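# Set the toppled can upright on the belt

## Task

Put the can that has tipped over back upright on one of its flat ends on the belt, next to the other cans, leaving those cans standing roughly where they already are, and finish with neither arm touching any can.

## Robot and tools

Robot: two arms, left_arm and right_arm, each ending in a two-finger parallel gripper with a wrist camera on a cable. Touching something with that cable counts as the arm touching it, and loading the cable too hard is damage. The base of left_arm is near scene (-0.043, +0.349, 0) m and the base of right_arm near (+0.029, -0.254, 0) m. Both are turned less than a degree about z. A camera stand is fixed to the floor behind the arms. The loose objects may sometimes get a small push from outside.

Frames. Scene frame: the origin is at table-top height, midway between the nominal bases. +x points out over the table, +z points up, and left_arm is on the +y side. Image left and right do not match these arm names. Each arm reports its hand position, orientation, velocities and targets in its own base frame. Fixed cameras and the table use the scene frame. Motion offsets are measured along the axes of that arm's current Hand target. On the gripper, the fingers point along +z and close along y. end_effector_position is the point between the finger pads, just under 1 cm behind the tips. Printed poses can be off by a few cm, more at long reach.

Command row: always 14 numbers. First come 7 for left_arm: dx, dy, dz, rx, ry, rz, opening. Then the same 7 for right_arm. The first six of each arm are an offset from that arm's Hand target at the start of the action or move, never an absolute pose. 1.0 equals 0.6 m for dx to dz and 180 degrees for rotation. rx, ry, rz together form a single rotation vector. opening is absolute, from -1 (closed, 0 mm gap) to +1 (open, about 87 mm). Approximate gaps: +0.5 is 69 mm, 0 is 43 mm, -0.5 is 18 mm. An arm you want to keep still gets six zeros plus its current opening. A 0 in the opening slot really commands 0.

execute_actions(actions, cameras): actions is a list of actions. Each action has up to 15 rows, one per 1/30 s step, and a short table repeats its last row until 15 steps are used. Every row counts from the start pose of that action, so sending the same offset again moves the arm further. The values are numbers in [-1, 1]. An empty list returns state plus all camera images. cameras takes names, ["all"], or []. An unknown name makes the call invalid.

move(target, speed, blend, opening_speed, blocking, cameras): drives each gripper in a straight line toward an offset from its Hand target. target is one 14-number row or a list of up to 15 rows. Every row counts from the same starting Hand targets, not from the row before it. speed is in m/s, from 0.002 to 2.9, default 0.25. Rotation is capped at twice that value in rad/s. You can give one speed or one per target. blend is a corner radius in m, default 0, which means stop at each target. opening_speed is in units per second on the -1..1 scale, minimum 0.2. blocking=false returns after about 0.5 s while the motion continues. The total is capped at 10 s. Paths do not avoid obstacles or the other arm. Faster moves overshoot more and hit harder. Do not route a gripper close to its own base, because that can flip the shoulder. The result ends with a move: line giving the outcome: done, off_target, moving, held or fault. limits=paced means the commanded pose was clipped, and limits=held means steps were withheld. done only means the arm reached its pose within 10 mm and 2 degrees. It says nothing about contact.

wait(seconds 0-10): runs time while the arms hold their commands. stop(): brakes a running move. zoom_image(camera cam_head_left or cam_head_right, region [x0,y0,x1,y1] pixels, max 504x504): enlarges part of the latest full image. Both head images are 896x504. read_manual(section "licences"): returns licence text only. finished_scene(scene): ends the current scene, given its number. It cannot be undone, so call it only once the can is standing and both hands are clear. Make no further calls in that reply.

Results. Each result gives end_effector_position and quat, Hand target (the last commanded pose after clipping, which the next offsets count from), Tool commands, grip_measured (on the same scale as opening; Joint positions show it as 0..1), joint velocities, torques, motor temperatures and some step positions. A gripper often stops short of its Hand target. Any new command, even all zeros, asks for the target again. If it is still short, send the remaining distance as an offset. Friction and gravity can leave the hand low, short or tilted, so check its pose after every move and correct any tilt. Each control step clips orientation to within 40 degrees of the measured orientation.

Gripping: close until the fingers touch, then command about 0.04 below the grip_measured reading to hold firmly. Each finger pushes with about 20 N at most. Closing fast squeezes harder.

Avoid the following. Do not drop the can or release it while it is still moving. Do not strike or shove cans, the belt or the table, and do not let anything fall far or leave the table. Keep the two grippers apart: the clearance check does not guard the grippers, housings or cameras against each other, and a press between arms can fail the task. An arm blocked by contact keeps pushing. Release it by commanding a target back past the gripper. Motor heat builds when an arm holds a load, stays stretched out, or pushes toward a pose it cannot reach. A MOTOR HOT line appears at 75 °C. At 90 °C the arm folds up and stops working, and at 100 °C it goes limp. Timing: each reply lets the scene run on for a while, and a running move keeps going during that time.

Each tool is called after "Emit:" as name(argument=value, ...) on one line, values as JSON.

## Session

Emit:
execute_actions(actions=[])

Emit:
zoom_image(camera="cam_head_left", region=[440, 130, 680, 330])

Emit:
zoom_image(camera="cam_head_left", region=[200, 130, 440, 330])

Scene clock: 0.00 s.
left_arm: end_effector_position=(+0.3311, -0.0722, +0.3318) grip_measured=+1.000 end_effector_quat_wxyz=(+0.651, +0.045, +0.756, -0.055) | right_arm: end_effector_position=(+0.3327, +0.0509, +0.3530) grip_measured=+1.000 end_effector_quat_wxyz=(+0.688, -0.099, +0.708, -0.127)
Joint positions: left_arm=[-0.278 0.926 1.03 -0.253 -0.133 -0.045 1] | right_arm=[0.424 0.917 0.979 -0.087 0.467 -0.309 1]
Joint velocities: within noise
Joint torques (N m): no reading
Motor temperatures (°C): left_arm=[25 32 35 32 24 25 25] | right_arm=[24 31 33 30 25 22 26]
Heat: left arm: 35 °C; right arm: 33 °C.
Hand target: left_arm +0.3308, -0.0721, +0.3381; +0.657, +0.044, +0.751, -0.056 | right_arm +0.3319, +0.0506, +0.3630; +0.697, -0.092, +0.700, -0.123
Tool commands: left_gripper/opening=+1.0 right_gripper/opening=+1.0

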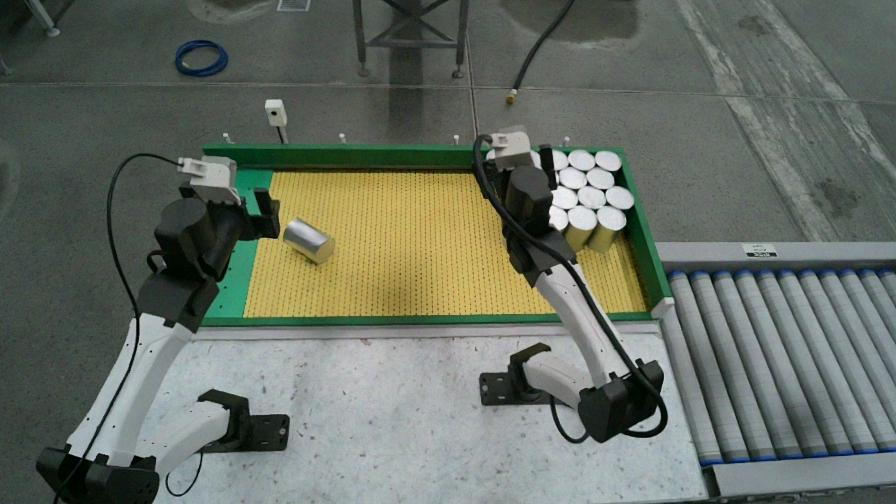

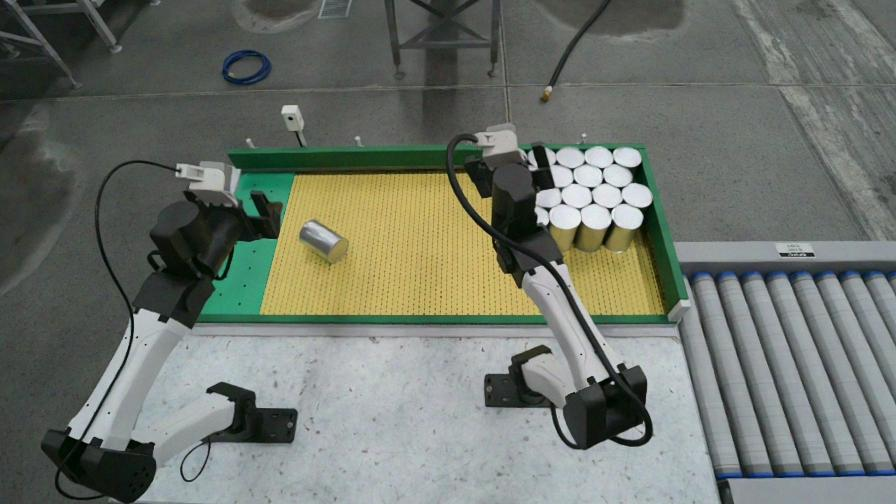

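Scaled by 2.100.

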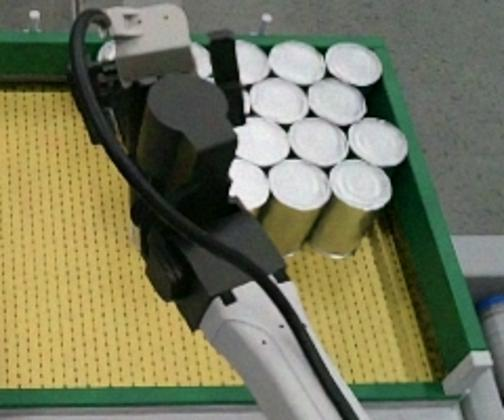

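Scaled by 2.100.

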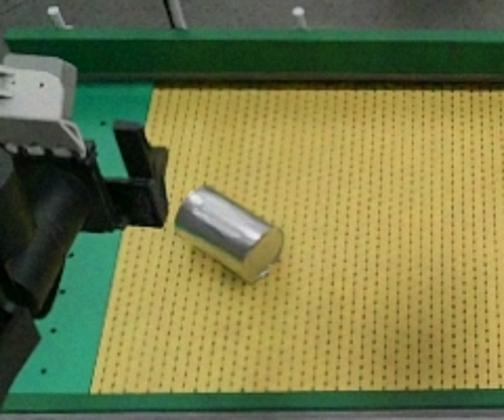

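Emit:
move(target=[0.300,-0.050,0.257,-0.240,0.410,-0.262,1,0.013,-0.268,-0.205,0,0,0,1], speed=0.4, cameras=["all"])

Emit:
zoom_image(camera="cam_head_left", region=[250, 130, 390, 290])

Emit:
zoom_image(camera="cam_head_right", region=[260, 130, 400, 290])

Emit:
zoom_image(camera="cam_head_left", region=[440, 130, 680, 330])

Scene clock: 22.27 s.
left_arm: end_effector_position=(+0.4507, -0.1244, +0.1346) grip_measured=+1.000 end_effector_quat_wxyz=(+0.055, -0.432, +0.899, -0.044) | right_arm: end_effector_position=(+0.2013, -0.1000, +0.3953) grip_measured=+1.000 end_effector_quat_wxyz=(+0.694, -0.083, +0.706, -0.119)
Joint positions: left_arm=[-0.188 2.409 2.551 -1.572 0.006 -1.085 1] | right_arm=[-1.241 0.677 1.123 -0.47 -1.188 -0.309 1]
Joint torques (N m): left_arm=[0.25 -13.86 8.92 0.7 0.1 0] | right_arm=[-0.46 1.98 8.16 1.92 -0.05 0.05]
Motor temperatures (°C): left_arm=[25 33 38 36 24 25 25] | right_arm=[24 31 38 35 25 22 26]
Heat: left arm: 38 °C; right arm: 38 °C.
Hand target: left_arm +0.4538, -0.1251, +0.1403; -0.001, -0.431, +0.902, -0.001 | right_arm +0.2021, -0.0995, +0.4036; +0.697, -0.093, +0.700, -0.123
Off the commanded pose: left_arm 0.007 m, 8 deg | right_arm 0.008 m, 1 deg.
joint sent to its limit (left arm) — joint 4 (wrist pitch), lower limit. The joint targets are off in orientation, not in position.
move: off_target (left_arm)

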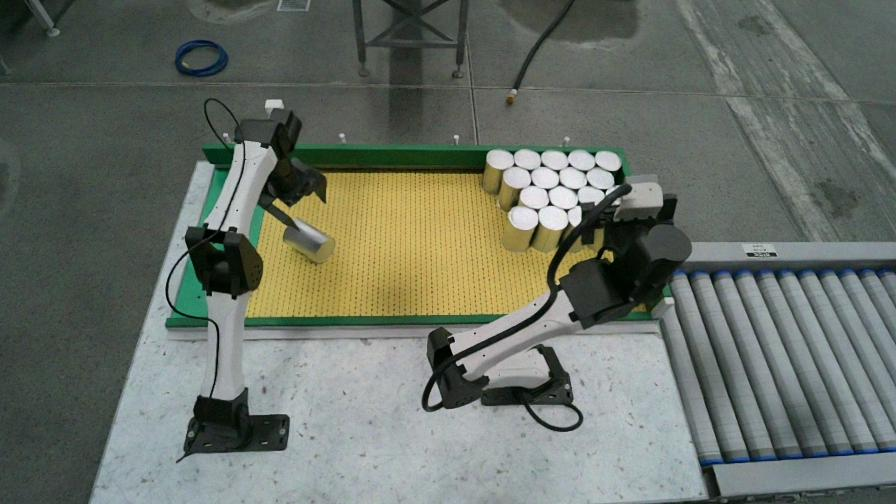

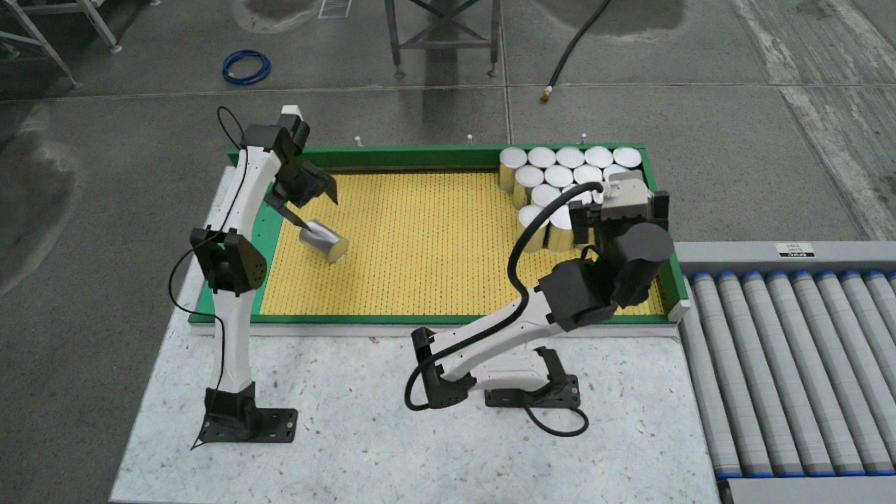

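Scaled by 3.150.

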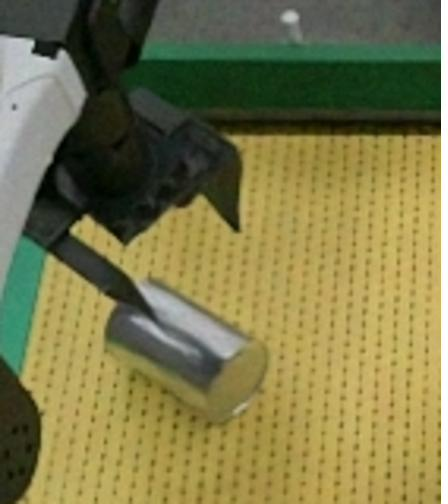

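Scaled by 3.150.

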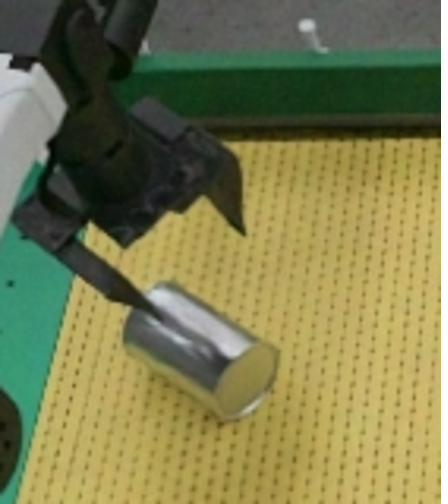

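Scaled by 2.100.

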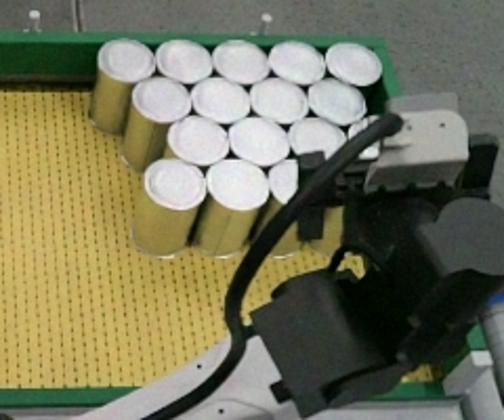

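Emit:
move(target=[[-0.024,0.018,0,0,0,0,1,0,0,0,0,0,0,1],[-0.024,0.018,0.1533,0,0,0,1,0,0,0,0,0,0,1]], speed=[0.2,0.12], blend=[0.01,0], cameras=["all"])

Emit:
zoom_image(camera="cam_head_left", region=[250, 150, 370, 290])

Emit:
zoom_image(camera="cam_head_right", region=[260, 150, 380, 290])

Scene clock: 33.87 s.
left_arm: end_effector_position=(+0.4540, -0.1067, +0.0450) grip_measured=+1.000 end_effector_quat_wxyz=(-0.008, -0.436, +0.900, +0.001) | right_arm: end_effector_position=(+0.2013, -0.1000, +0.3954) grip_measured=+1.000 end_effector_quat_wxyz=(+0.694, -0.083, +0.705, -0.119)
Joint positions: left_arm=[-0.15 2.55 2.441 -1.477 0.008 -1.052 1] | right_arm=[-1.241 0.677 1.123 -0.469 -1.188 -0.309 1]
Joint torques (N m): left_arm=[-0.34 -17.09 5.19 0.61 -0.06 0.13] | right_arm=[-0.44 2.02 8.13 1.91 -0.05 0.05]
Heat: left arm: 39 °C; right arm: 38 °C.
Hand target: left_arm +0.4544, -0.1073, +0.0483; -0.001, -0.431, +0.902, -0.001 | right_arm +0.2021, -0.0995, +0.4037; +0.697, -0.093, +0.700, -0.124
Off the commanded pose: left_arm 0.003 m, 1 deg | right_arm 0.008 m, 1 deg.
move: done

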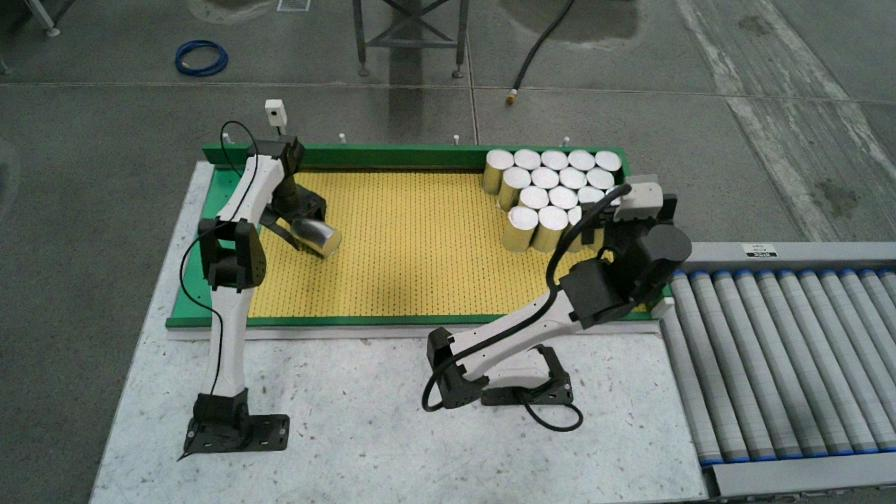

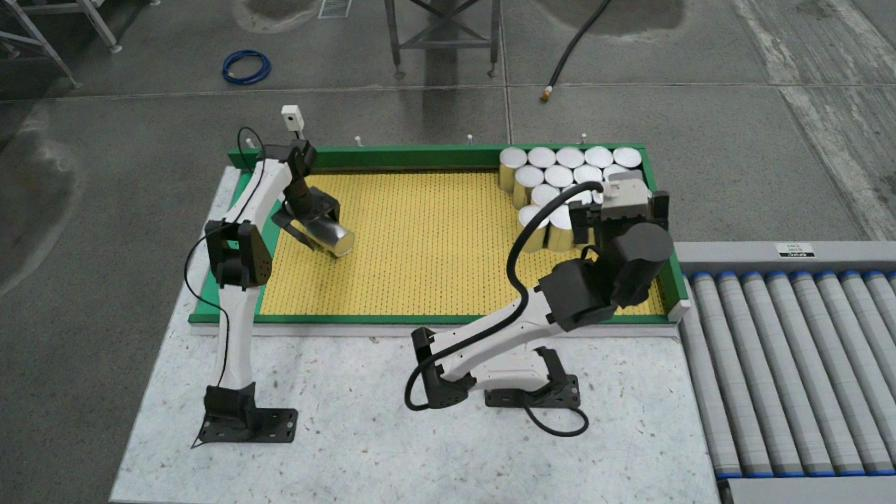

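Scaled by 3.600.

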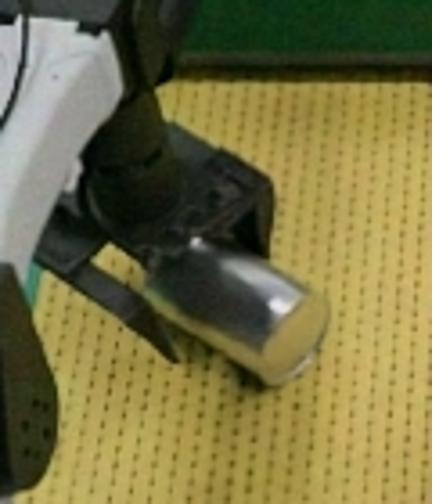

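Scaled by 3.600.

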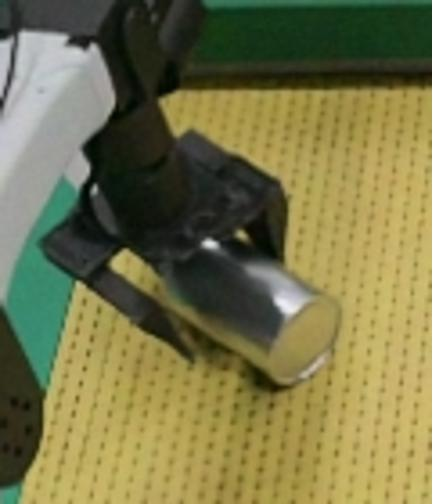

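Emit:
move(target=[[0,0,0.018,0,0,0,1,0,0,0,0,0,0,1],[0,0,0.018,0,0,0,0.5,0,0,0,0,0,0,1]], opening_speed=0.8, cameras=["cam_head_left"])

Emit:
zoom_image(camera="cam_head_left", region=[250, 150, 370, 290])

Scene clock: 38.60 s.
left_arm: end_effector_position=(+0.4536, -0.1066, +0.0300) grip_measured=+0.501 end_effector_quat_wxyz=(-0.011, -0.436, +0.900, +0.003) | right_arm: end_effector_position=(+0.2013, -0.1000, +0.3954) grip_measured=+1.000 end_effector_quat_wxyz=(+0.694, -0.083, +0.705, -0.119)
Joint positions: left_arm=[-0.15 2.55 2.381 -1.424 0.008 -1.052 0.75] | right_arm=[-1.241 0.677 1.123 -0.469 -1.188 -0.309 1]
Joint torques (N m): left_arm=[-0.34 -18.06 5.19 0.59 -0.06 0.13] | right_arm=[-0.43 2.06 8.14 1.91 -0.05 0.05]
Motor temperatures (°C): left_arm=[25 40 39 34 24 25 25] | right_arm=[24 31 37 35 25 22 26]
Heat: left arm: 40 °C; right arm: 37 °C.
Hand target: left_arm +0.4544, -0.1074, +0.0374; -0.001, -0.431, +0.902, -0.001 | right_arm +0.2021, -0.0995, +0.4037; +0.697, -0.093, +0.700, -0.124
Off the commanded pose: left_arm 0.008 m, 1 deg | right_arm 0.008 m, 1 deg.
move: done
Images, in order (width x height): cam_head_left 896x504.

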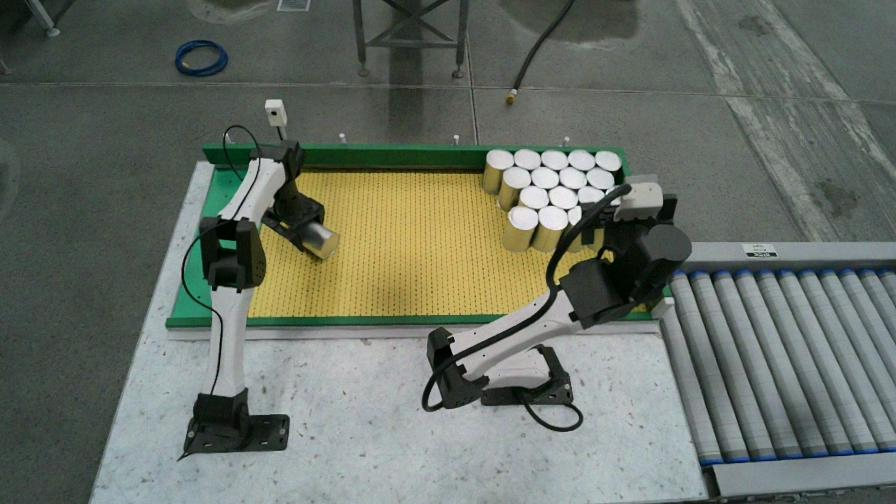

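Scaled by 3.600.

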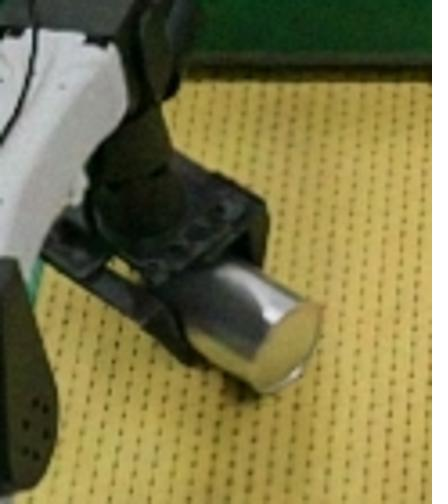

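Emit:
move(target=[0,0,0,0,0,0,0.3,0,0,0,0,0,0,1], opening_speed=0.6)

Scene clock: 40.13 s.
left_arm: end_effector_position=(+0.4536, -0.1064, +0.0300) grip_measured=+0.446 end_effector_quat_wxyz=(-0.011, -0.436, +0.900, +0.003) | right_arm: end_effector_position=(+0.2013, -0.1000, +0.3954) grip_measured=+1.000 end_effector_quat_wxyz=(+0.694, -0.083, +0.705, -0.119)
Joint positions: left_arm=[-0.15 2.55 2.381 -1.424 0.007 -1.052 0.723] | right_arm=[-1.241 0.677 1.123 -0.469 -1.188 -0.309 1]
Joint torques (N m): left_arm=[-0.32 -18.07 5.16 0.59 -0.04 0.13] | right_arm=[-0.46 2.02 8.13 1.91 -0.05 0.05]
Heat: left arm: 41 °C; right arm: 37 °C.
Hand target: left_arm +0.4544, -0.1074, +0.0374; -0.001, -0.431, +0.902, -0.001 | right_arm +0.2021, -0.0995, +0.4037; +0.697, -0.093, +0.700, -0.124
Off the commanded pose: left_arm 0.008 m, 1 deg | right_arm 0.008 m, 1 deg.
move: done

Emit:
move(target=[[0,0,-0.18,0,0,0,0.3,0,0,0,0,0,0,1],[0.360,-0.215,-0.18,0.402,-0.394,0.381,0.3,0,0,0,0,0,0,1]], speed=[0.25,0.4], blend=[0.04,0], cameras=["all"])

Emit:
zoom_image(camera="cam_head_left", region=[340, 150, 480, 290])

Scene clock: 62.73 s.
left_arm: end_effector_position=(+0.4105, -0.3491, +0.1080) grip_measured=+0.447 end_effector_quat_wxyz=(+0.637, +0.247, +0.692, -0.232) | right_arm: end_effector_position=(+0.2013, -0.1000, +0.3954) grip_measured=+1.000 end_effector_quat_wxyz=(+0.694, -0.083, +0.705, -0.119)
Joint positions: left_arm=[-0.71 1.975 0.902 0.993 -0.018 -0.009 0.723] | right_arm=[-1.241 0.677 1.123 -0.469 -1.188 -0.309 1]
Joint torques (N m): left_arm=[0.2 -11.63 7.69 3.6 0.18 0.13] | right_arm=[-0.46 1.99 8.18 1.91 -0.05 0.05]
Motor temperatures (°C): left_arm=[25 52 40 35 24 25 26] | right_arm=[24 31 37 36 25 22 26]
Heat: left arm: 52 °C; right arm: 37 °C.
Hand target: left_arm +0.4189, -0.3562, +0.1460; +0.682, +0.235, +0.647, -0.250 | right_arm +0.2021, -0.0995, +0.4037; +0.697, -0.093, +0.700, -0.124
Off the commanded pose: left_arm 0.039 m, 8 deg | right_arm 0.008 m, 1 deg.
move: off_target (left_arm)

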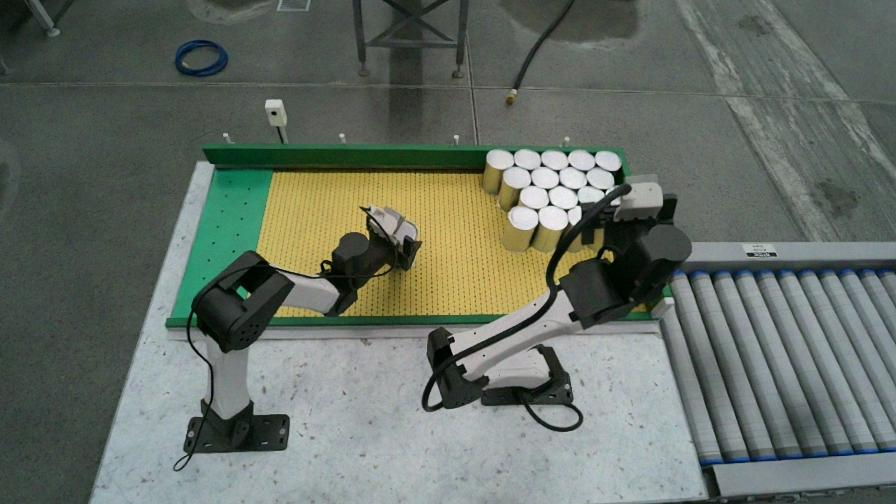

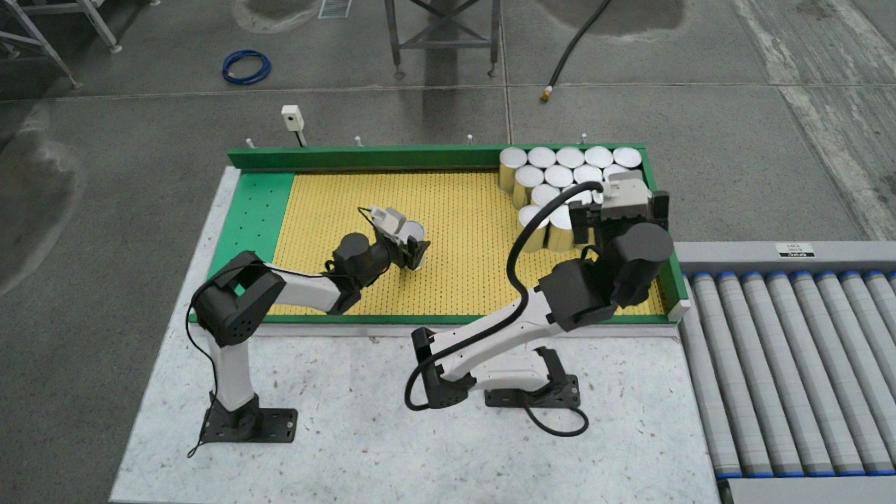

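Scaled by 3.600.

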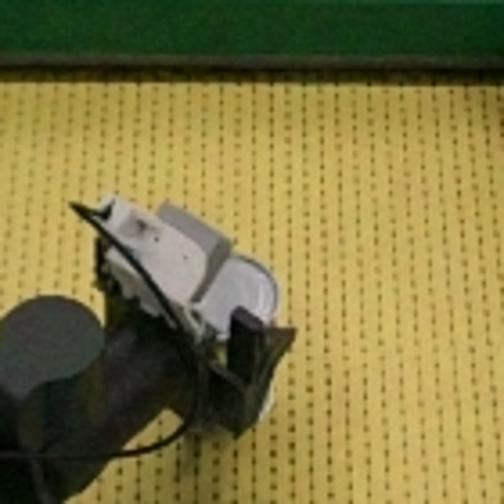

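Emit:
move(target=[0.055,0,-0.003,0,-0.022,0,0.3,0,0,0,0,0,0,1], speed=0.08, cameras=["cam_head_right"])

Emit:
zoom_image(camera="cam_head_right", region=[350, 180, 470, 300])

Scene clock: 67.40 s.
left_arm: end_effector_position=(+0.4160, -0.3537, +0.0884) grip_measured=+0.447 end_effector_quat_wxyz=(+0.674, +0.234, +0.656, -0.246) | right_arm: end_effector_position=(+0.2013, -0.1000, +0.3954) grip_measured=+1.000 end_effector_quat_wxyz=(+0.694, -0.083, +0.705, -0.119)
Joint positions: left_arm=[-0.71 2.136 0.885 1.279 -0.018 -0.007 0.723] | right_arm=[-1.241 0.677 1.123 -0.469 -1.188 -0.309 1]
Joint torques (N m): left_arm=[0.18 -11.48 5.82 3.31 0.18 0.12] | right_arm=[-0.43 2.02 8.13 1.91 -0.05 0.05]
Heat: left arm: 53 °C; right arm: 38 °C.
Hand target: left_arm +0.4189, -0.3563, +0.1130; +0.704, +0.226, +0.623, -0.258 | right_arm +0.2021, -0.0995, +0.4037; +0.697, -0.093, +0.700, -0.124
Off the commanded pose: left_arm 0.025 m, 5 deg | right_arm 0.008 m, 1 deg.
move: off_target (left_arm)
Images, in order (width x height): cam_head_right 896x504.

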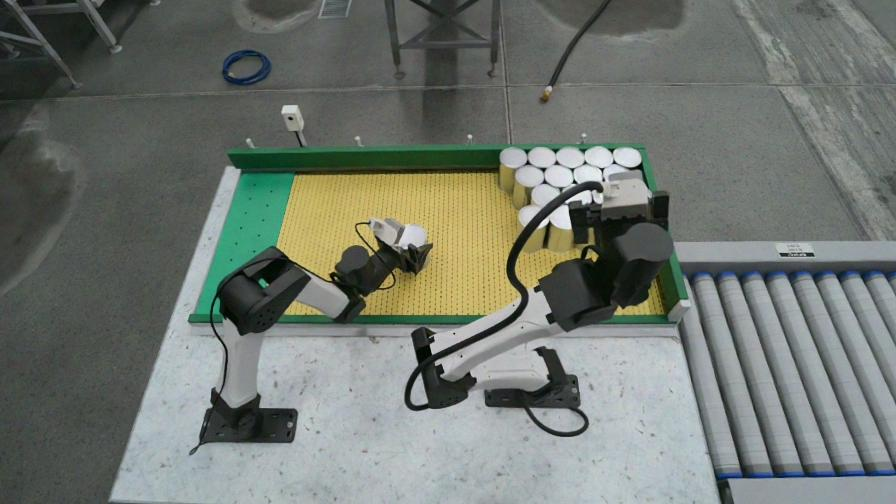

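Scaled by 4.200.

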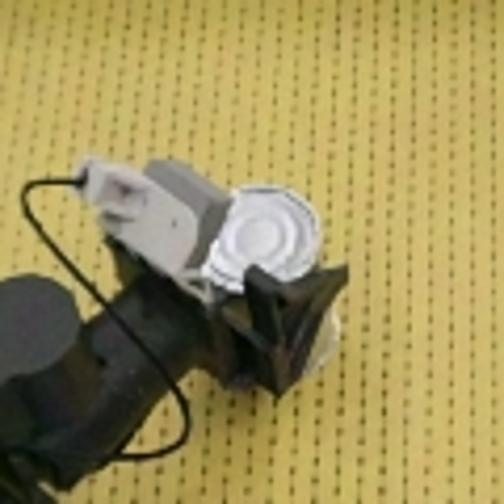

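Emit:
move(target=[[0.0162,0,-0.002,0,0,0,0.3,0,0,0,0,0,0,1],[0.0162,0,-0.002,0,0,0,1,0,0,0,0,0,0,1]], speed=0.05, opening_speed=0.5, cameras=["cam_head_right"])

Emit:
zoom_image(camera="cam_head_right", region=[350, 180, 470, 300])

Scene clock: 72.50 s.
left_arm: end_effector_position=(+0.4175, -0.3550, +0.0990) grip_measured=+1.000 end_effector_quat_wxyz=(+0.697, +0.224, +0.631, -0.255) | right_arm: end_effector_position=(+0.2013, -0.1000, +0.3954) grip_measured=+1.000 end_effector_quat_wxyz=(+0.694, -0.083, +0.705, -0.119)
Joint positions: left_arm=[-0.71 2.165 0.885 1.383 -0.018 -0.007 1] | right_arm=[-1.241 0.677 1.123 -0.469 -1.188 -0.309 1]
Joint torques (N m): left_arm=[0.2 -10.59 5.86 2.5 0.18 0.11] | right_arm=[-0.44 2 8.16 1.91 -0.04 0.04]
Motor temperatures (°C): left_arm=[25 52 40 40 24 25 26] | right_arm=[24 31 38 36 25 22 26]
Heat: left arm: 52 °C; right arm: 38 °C.
Hand target: left_arm +0.4189, -0.3563, +0.1031; +0.704, +0.226, +0.623, -0.258 | right_arm +0.2021, -0.0995, +0.4037; +0.697, -0.093, +0.700, -0.124
Off the commanded pose: left_arm 0.005 m, 1 deg | right_arm 0.008 m, 1 deg.
move: done; target 2's new opening was sent with left_arm's hand 0.014 m and 3 deg from that target
Images, in order (width x height): cam_head_right 896x504.

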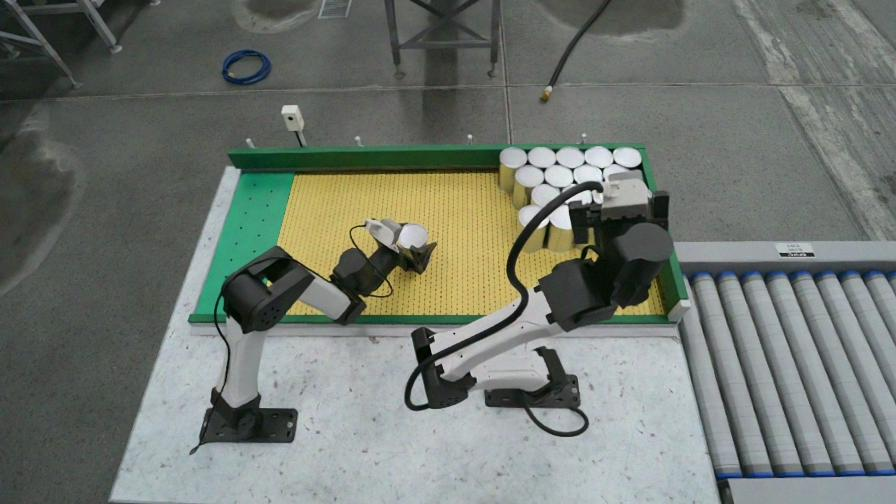

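Scaled by 4.200.

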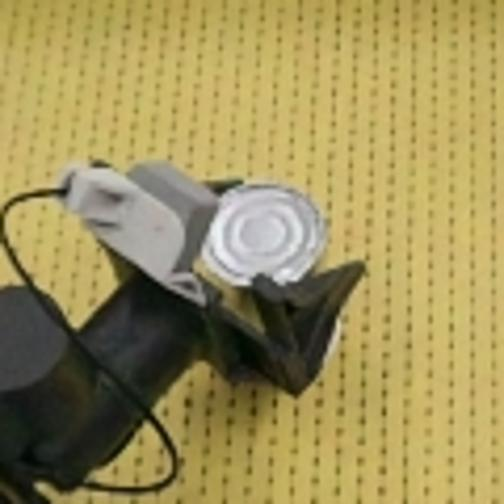

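Emit:
move(target=[0,0,-0.25,0,0,0,1,0,0,0,0,0,0,1], speed=0.2, cameras=["all"])

Emit:
zoom_image(camera="cam_head_left", region=[340, 150, 580, 310])

Scene clock: 76.43 s.
left_arm: end_effector_position=(+0.3061, -0.2593, +0.0673) grip_measured=+1.000 end_effector_quat_wxyz=(+0.646, +0.244, +0.684, -0.235) | right_arm: end_effector_position=(+0.2013, -0.1000, +0.3954) grip_measured=+1.000 end_effector_quat_wxyz=(+0.694, -0.083, +0.705, -0.119)
Joint positions: left_arm=[-0.71 1.852 0.285 1.512 -0.018 -0.007 1] | right_arm=[-1.241 0.677 1.123 -0.469 -1.188 -0.309 1]
Joint torques (N m): left_arm=[-0.27 -8.87 2.89 2.93 0.11 0.1] | right_arm=[-0.46 2 8.17 1.91 -0.05 0.04]
Heat: left arm: 52 °C; right arm: 38 °C.
Hand target: left_arm +0.3049, -0.2605, +0.0848; +0.704, +0.226, +0.623, -0.258 | right_arm +0.2021, -0.0995, +0.4037; +0.697, -0.093, +0.700, -0.124
Off the commanded pose: left_arm 0.018 m, 10 deg | right_arm 0.008 m, 1 deg.
joint sent to its limit (left arm) — joint 4 (wrist pitch), upper limit. The joint targets are off in orientation, not in position.
move: off_target (left_arm)

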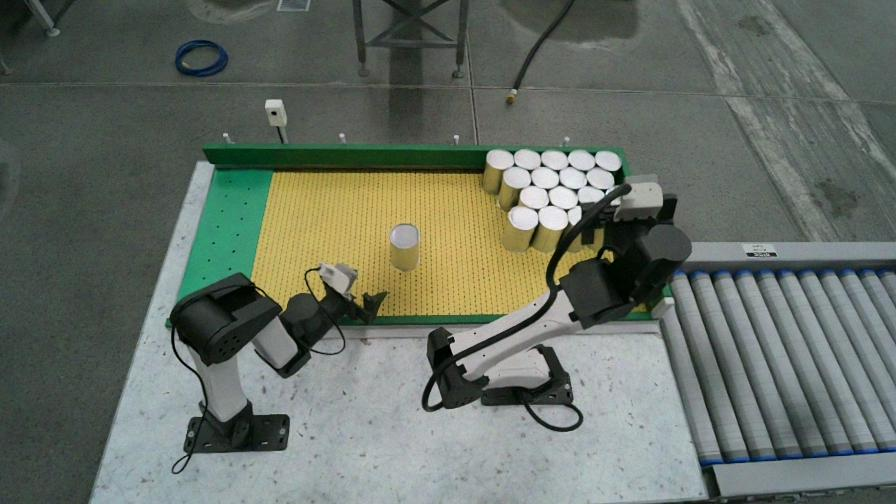

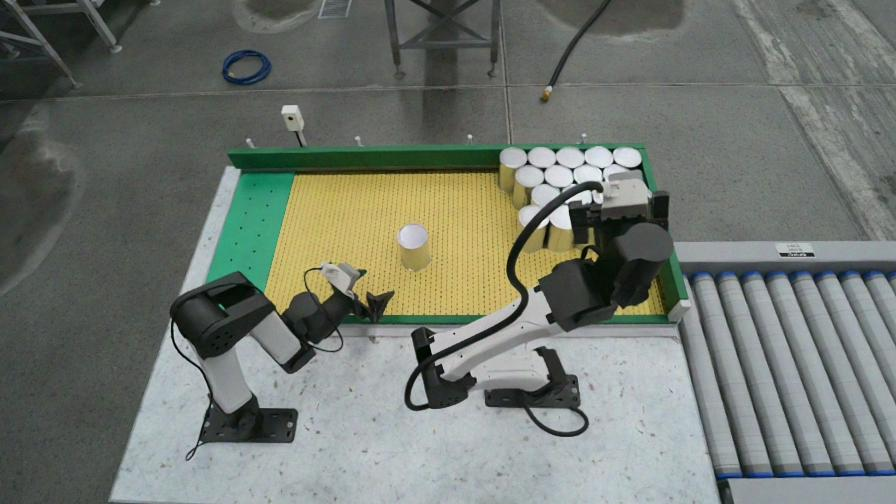

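Scaled by 2.100.

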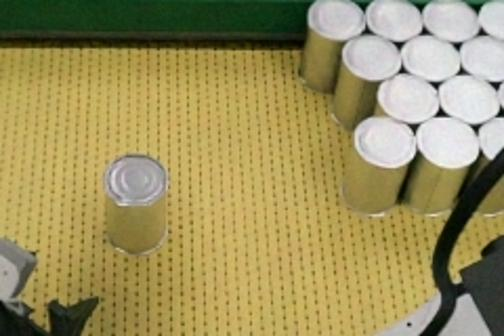

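Emit:
zoom_image(camera="cam_head_left", region=[380, 215, 430, 275])

Emit:
zoom_image(camera="cam_head_left", region=[480, 140, 580, 260])

Scaled by 8.400.

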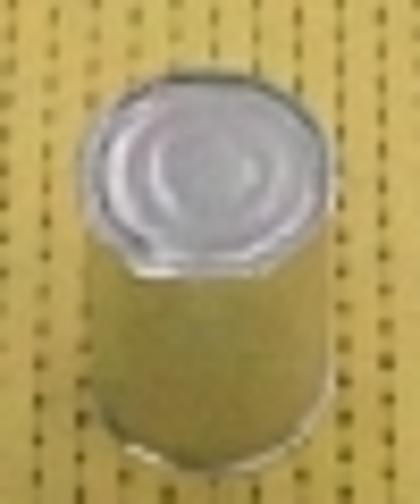

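Scaled by 4.200.

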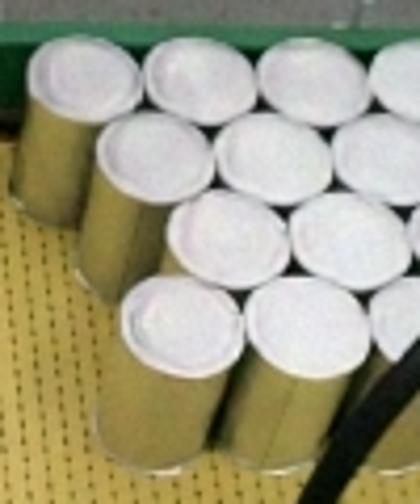

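Emit:
move(target=[-0.25,0,-0.13,0,0.06,0,1,0.172,0.6925,0.215,-0.435,0.304,-0.322,1], speed=0.35, cameras=["all"])

Emit:
zoom_image(camera="cam_head_left", region=[350, 130, 490, 290])

Emit:
zoom_image(camera="cam_head_right", region=[360, 130, 500, 290])

Scene clock: 93.87 s.
left_arm: end_effector_position=(+0.2316, -0.1964, +0.2061) grip_measured=+1.000 end_effector_quat_wxyz=(+0.630, +0.251, +0.698, -0.230) | right_arm: end_effector_position=(+0.3464, +0.2552, +0.1773) grip_measured=+1.000 end_effector_quat_wxyz=(-0.089, +0.705, -0.703, +0.019)
Joint positions: left_arm=[-0.712 0.635 0.405 0.129 -0.018 -0.007 1] | right_arm=[0.719 2.227 2.412 -1.575 0.026 -0.858 1]
Joint torques (N m): left_arm=[-0.47 -0.05 11.1 2.31 0.07 0.09] | right_arm=[-0.16 -10.99 9.16 0.63 -0.04 -0.17]
Heat: left arm: 49 °C; right arm: 38 °C.
Hand target: left_arm +0.2318, -0.1986, +0.2241; +0.642, +0.249, +0.686, -0.235 | right_arm +0.3476, +0.2593, +0.1802; -0.001, +0.707, -0.707, +0.000
Off the commanded pose: left_arm 0.018 m, 2 deg | right_arm 0.005 m, 10 deg.
joint sent to its limit (right arm) — joint 4 (wrist pitch), lower limit. The joint targets are off in orientation, not in position.
move: off_target (left_arm, right_arm)

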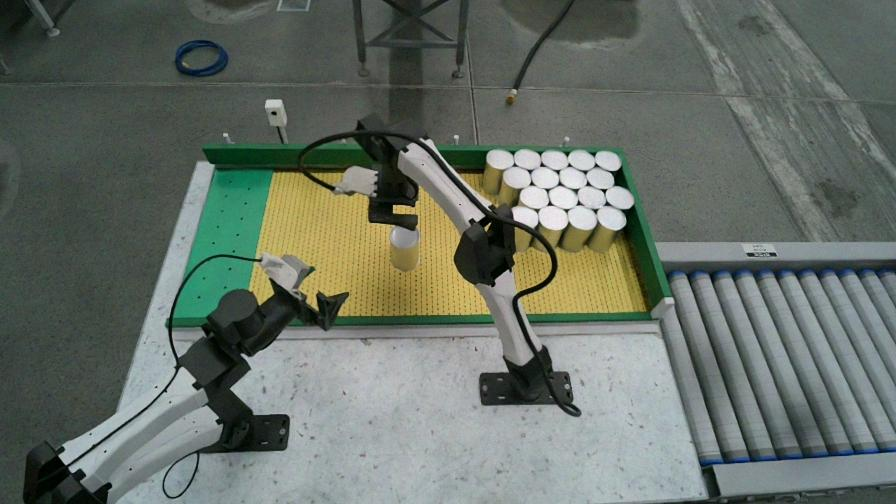

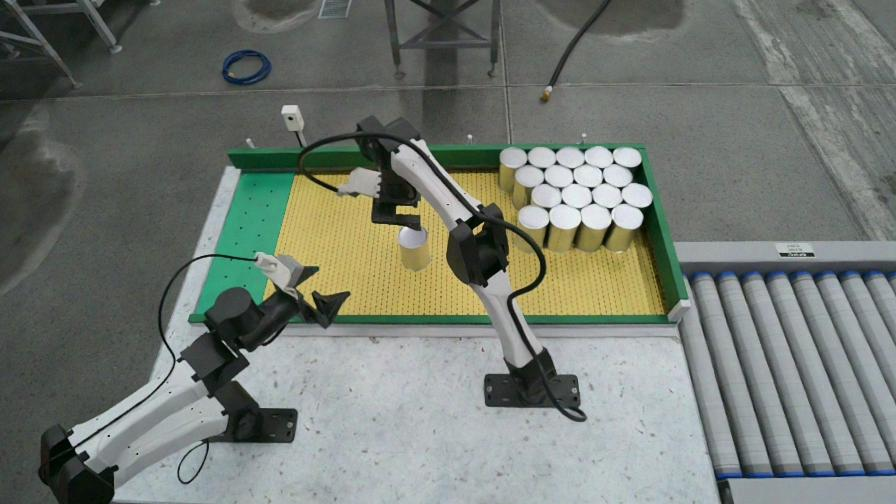

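Scaled by 3.150.

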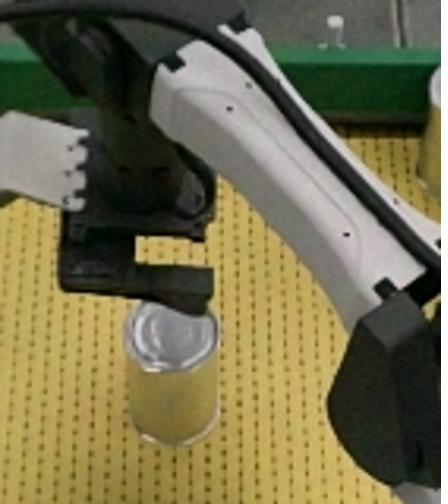

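Scaled by 3.150.

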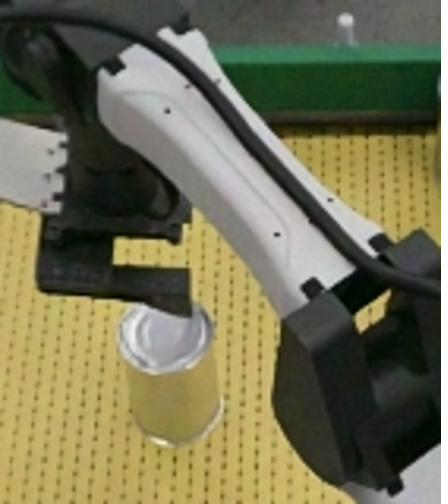

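Emit:
move(target=[0,0,0,0,0,0,1,-0.028,0.0233,0.092,0,0,0,1], speed=0.15, cameras=["all"])

Emit:
zoom_image(camera="cam_head_left", region=[350, 170, 470, 290])

Emit:
zoom_image(camera="cam_head_right", region=[360, 170, 480, 290])

Scene clock: 102.73 s.
left_arm: end_effector_position=(+0.2316, -0.1964, +0.2060) grip_measured=+1.000 end_effector_quat_wxyz=(+0.630, +0.251, +0.698, -0.230) | right_arm: end_effector_position=(+0.3365, +0.2703, +0.1362) grip_measured=+1.000 end_effector_quat_wxyz=(-0.037, +0.710, -0.703, +0.011)
Joint positions: left_arm=[-0.712 0.635 0.405 0.129 -0.018 -0.007 1] | right_arm=[0.756 2.327 2.413 -1.583 0.02 -0.825 1]
Joint torques (N m): left_arm=[-0.47 -0.08 11.1 2.31 0.07 0.1] | right_arm=[0.25 -9.69 7.1 0.51 -0.1 0.09]
Motor temperatures (°C): left_arm=[25 45 42 43 24 25 25] | right_arm=[24 34 38 34 25 22 26]
Heat: left arm: 45 °C; right arm: 38 °C.
Hand target: left_arm +0.2318, -0.1986, +0.2241; +0.642, +0.249, +0.686, -0.235 | right_arm +0.3337, +0.2762, +0.1249; -0.001, +0.707, -0.707, +0.000
Off the commanded pose: left_arm 0.018 m, 2 deg | right_arm 0.013 m, 4 deg.
joint read past its limit (right arm) — joint 4 (wrist pitch), lower limit.
joint sent to its limit (right arm) — joint 4 (wrist pitch), lower limit. The joint targets are off in orientation, not in position.
move: off_target (left_arm, right_arm)

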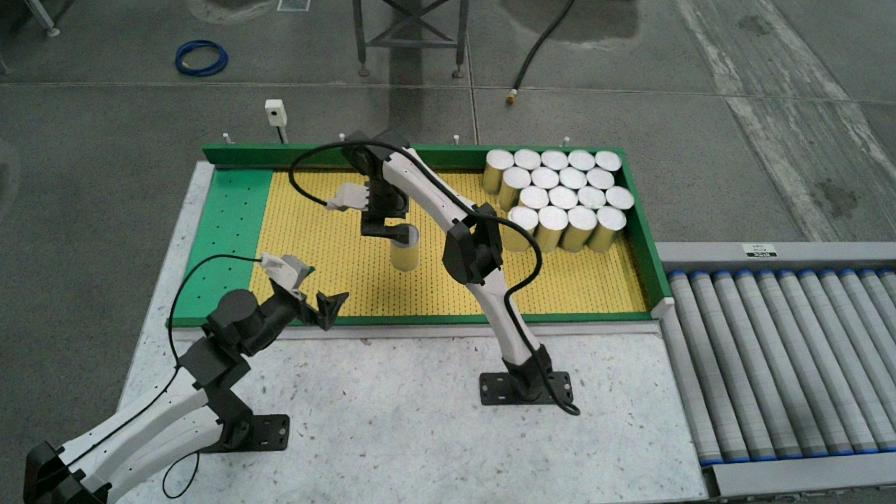

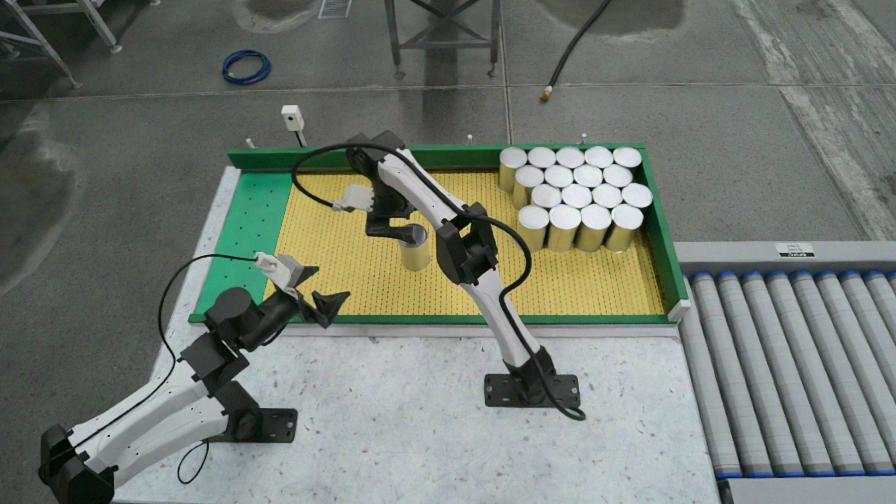

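Scaled by 4.200.

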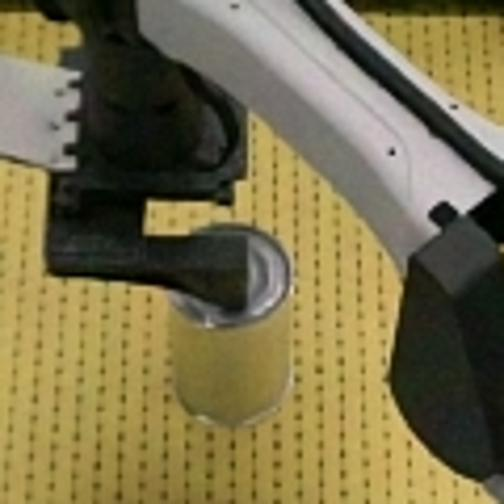

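Scaled by 4.200.

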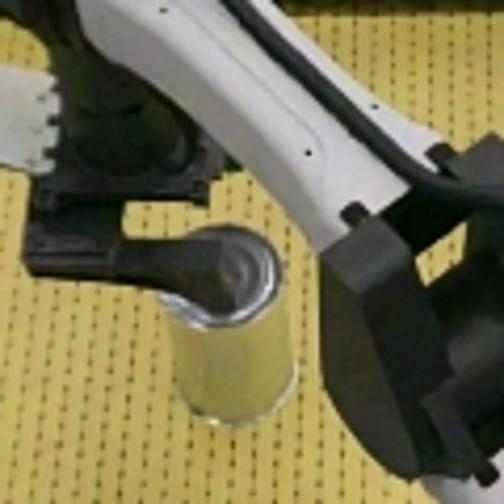

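Emit:
move(target=[[0,0,0,0,0,0,1,0,-0.005,0.095,0,0,0,1],[0,0,0,0,0,0,1,0,-0.005,0.095,0,0,0,0.3]], speed=0.1, opening_speed=0.6, cameras=["all"])

Emit:
zoom_image(camera="cam_head_left", region=[350, 170, 470, 290])

Scene clock: 108.80 s.
left_arm: end_effector_position=(+0.2316, -0.1964, +0.2060) grip_measured=+1.000 end_effector_quat_wxyz=(+0.630, +0.251, +0.698, -0.230) | right_arm: end_effector_position=(+0.3249, +0.2682, +0.1290) grip_measured=+0.300 end_effector_quat_wxyz=(-0.037, +0.708, -0.705, +0.001)
Joint positions: left_arm=[-0.712 0.635 0.405 0.129 -0.018 -0.007 1] | right_arm=[0.762 2.247 2.25 -1.498 -0.001 -0.813 0.65]
Joint torques (N m): left_arm=[-0.47 -0.08 11.1 2.31 0.06 0.09] | right_arm=[-0.73 -2.47 -0.05 1.61 0.04 -0.07]
Heat: left arm: 44 °C; right arm: 38 °C.
Hand target: left_arm +0.2318, -0.1986, +0.2241; +0.642, +0.249, +0.686, -0.235 | right_arm +0.3367, +0.2763, +0.0679; -0.001, +0.707, -0.707, +0.000
Off the commanded pose: left_arm 0.018 m, 2 deg | right_arm 0.063 m, 4 deg.
move: off_target (left_arm, right_arm); target 2's new opening was sent with right_arm's hand 0.064 m and 6 deg from that target

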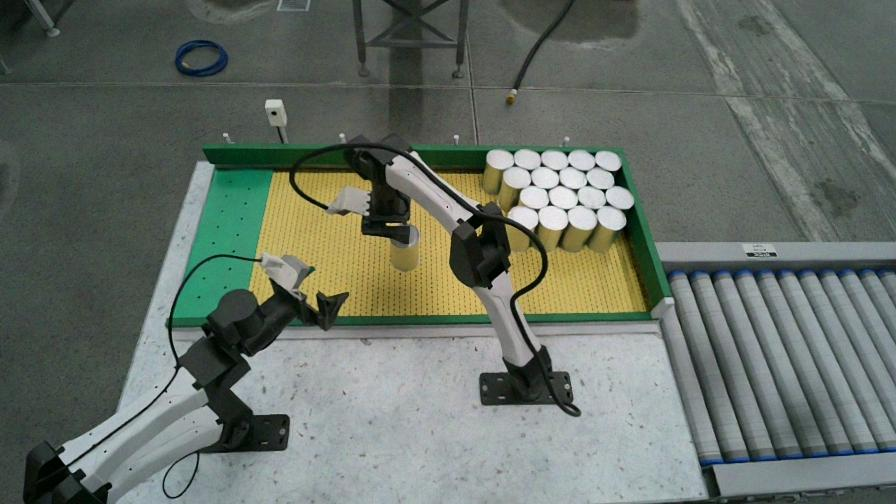

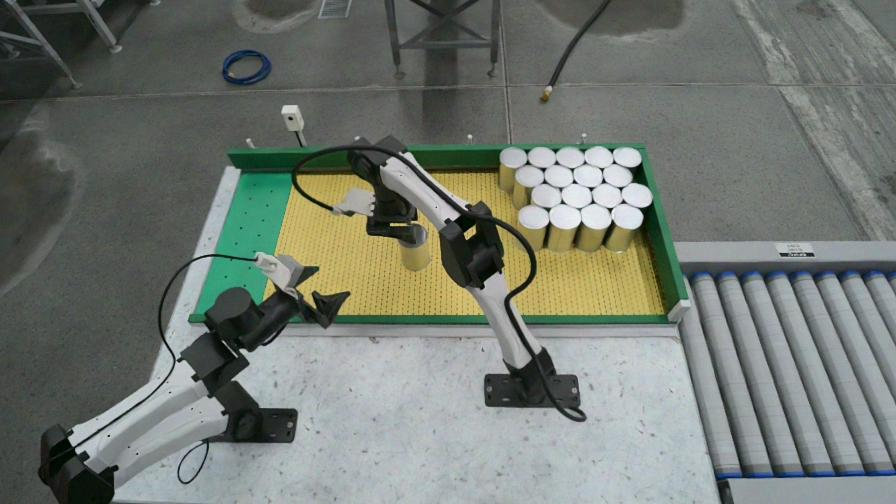

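Scaled by 4.200.

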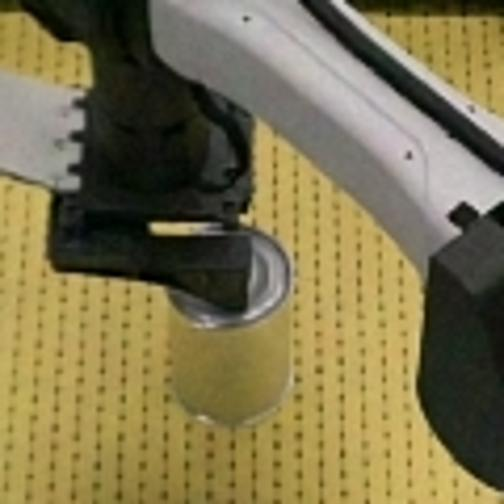

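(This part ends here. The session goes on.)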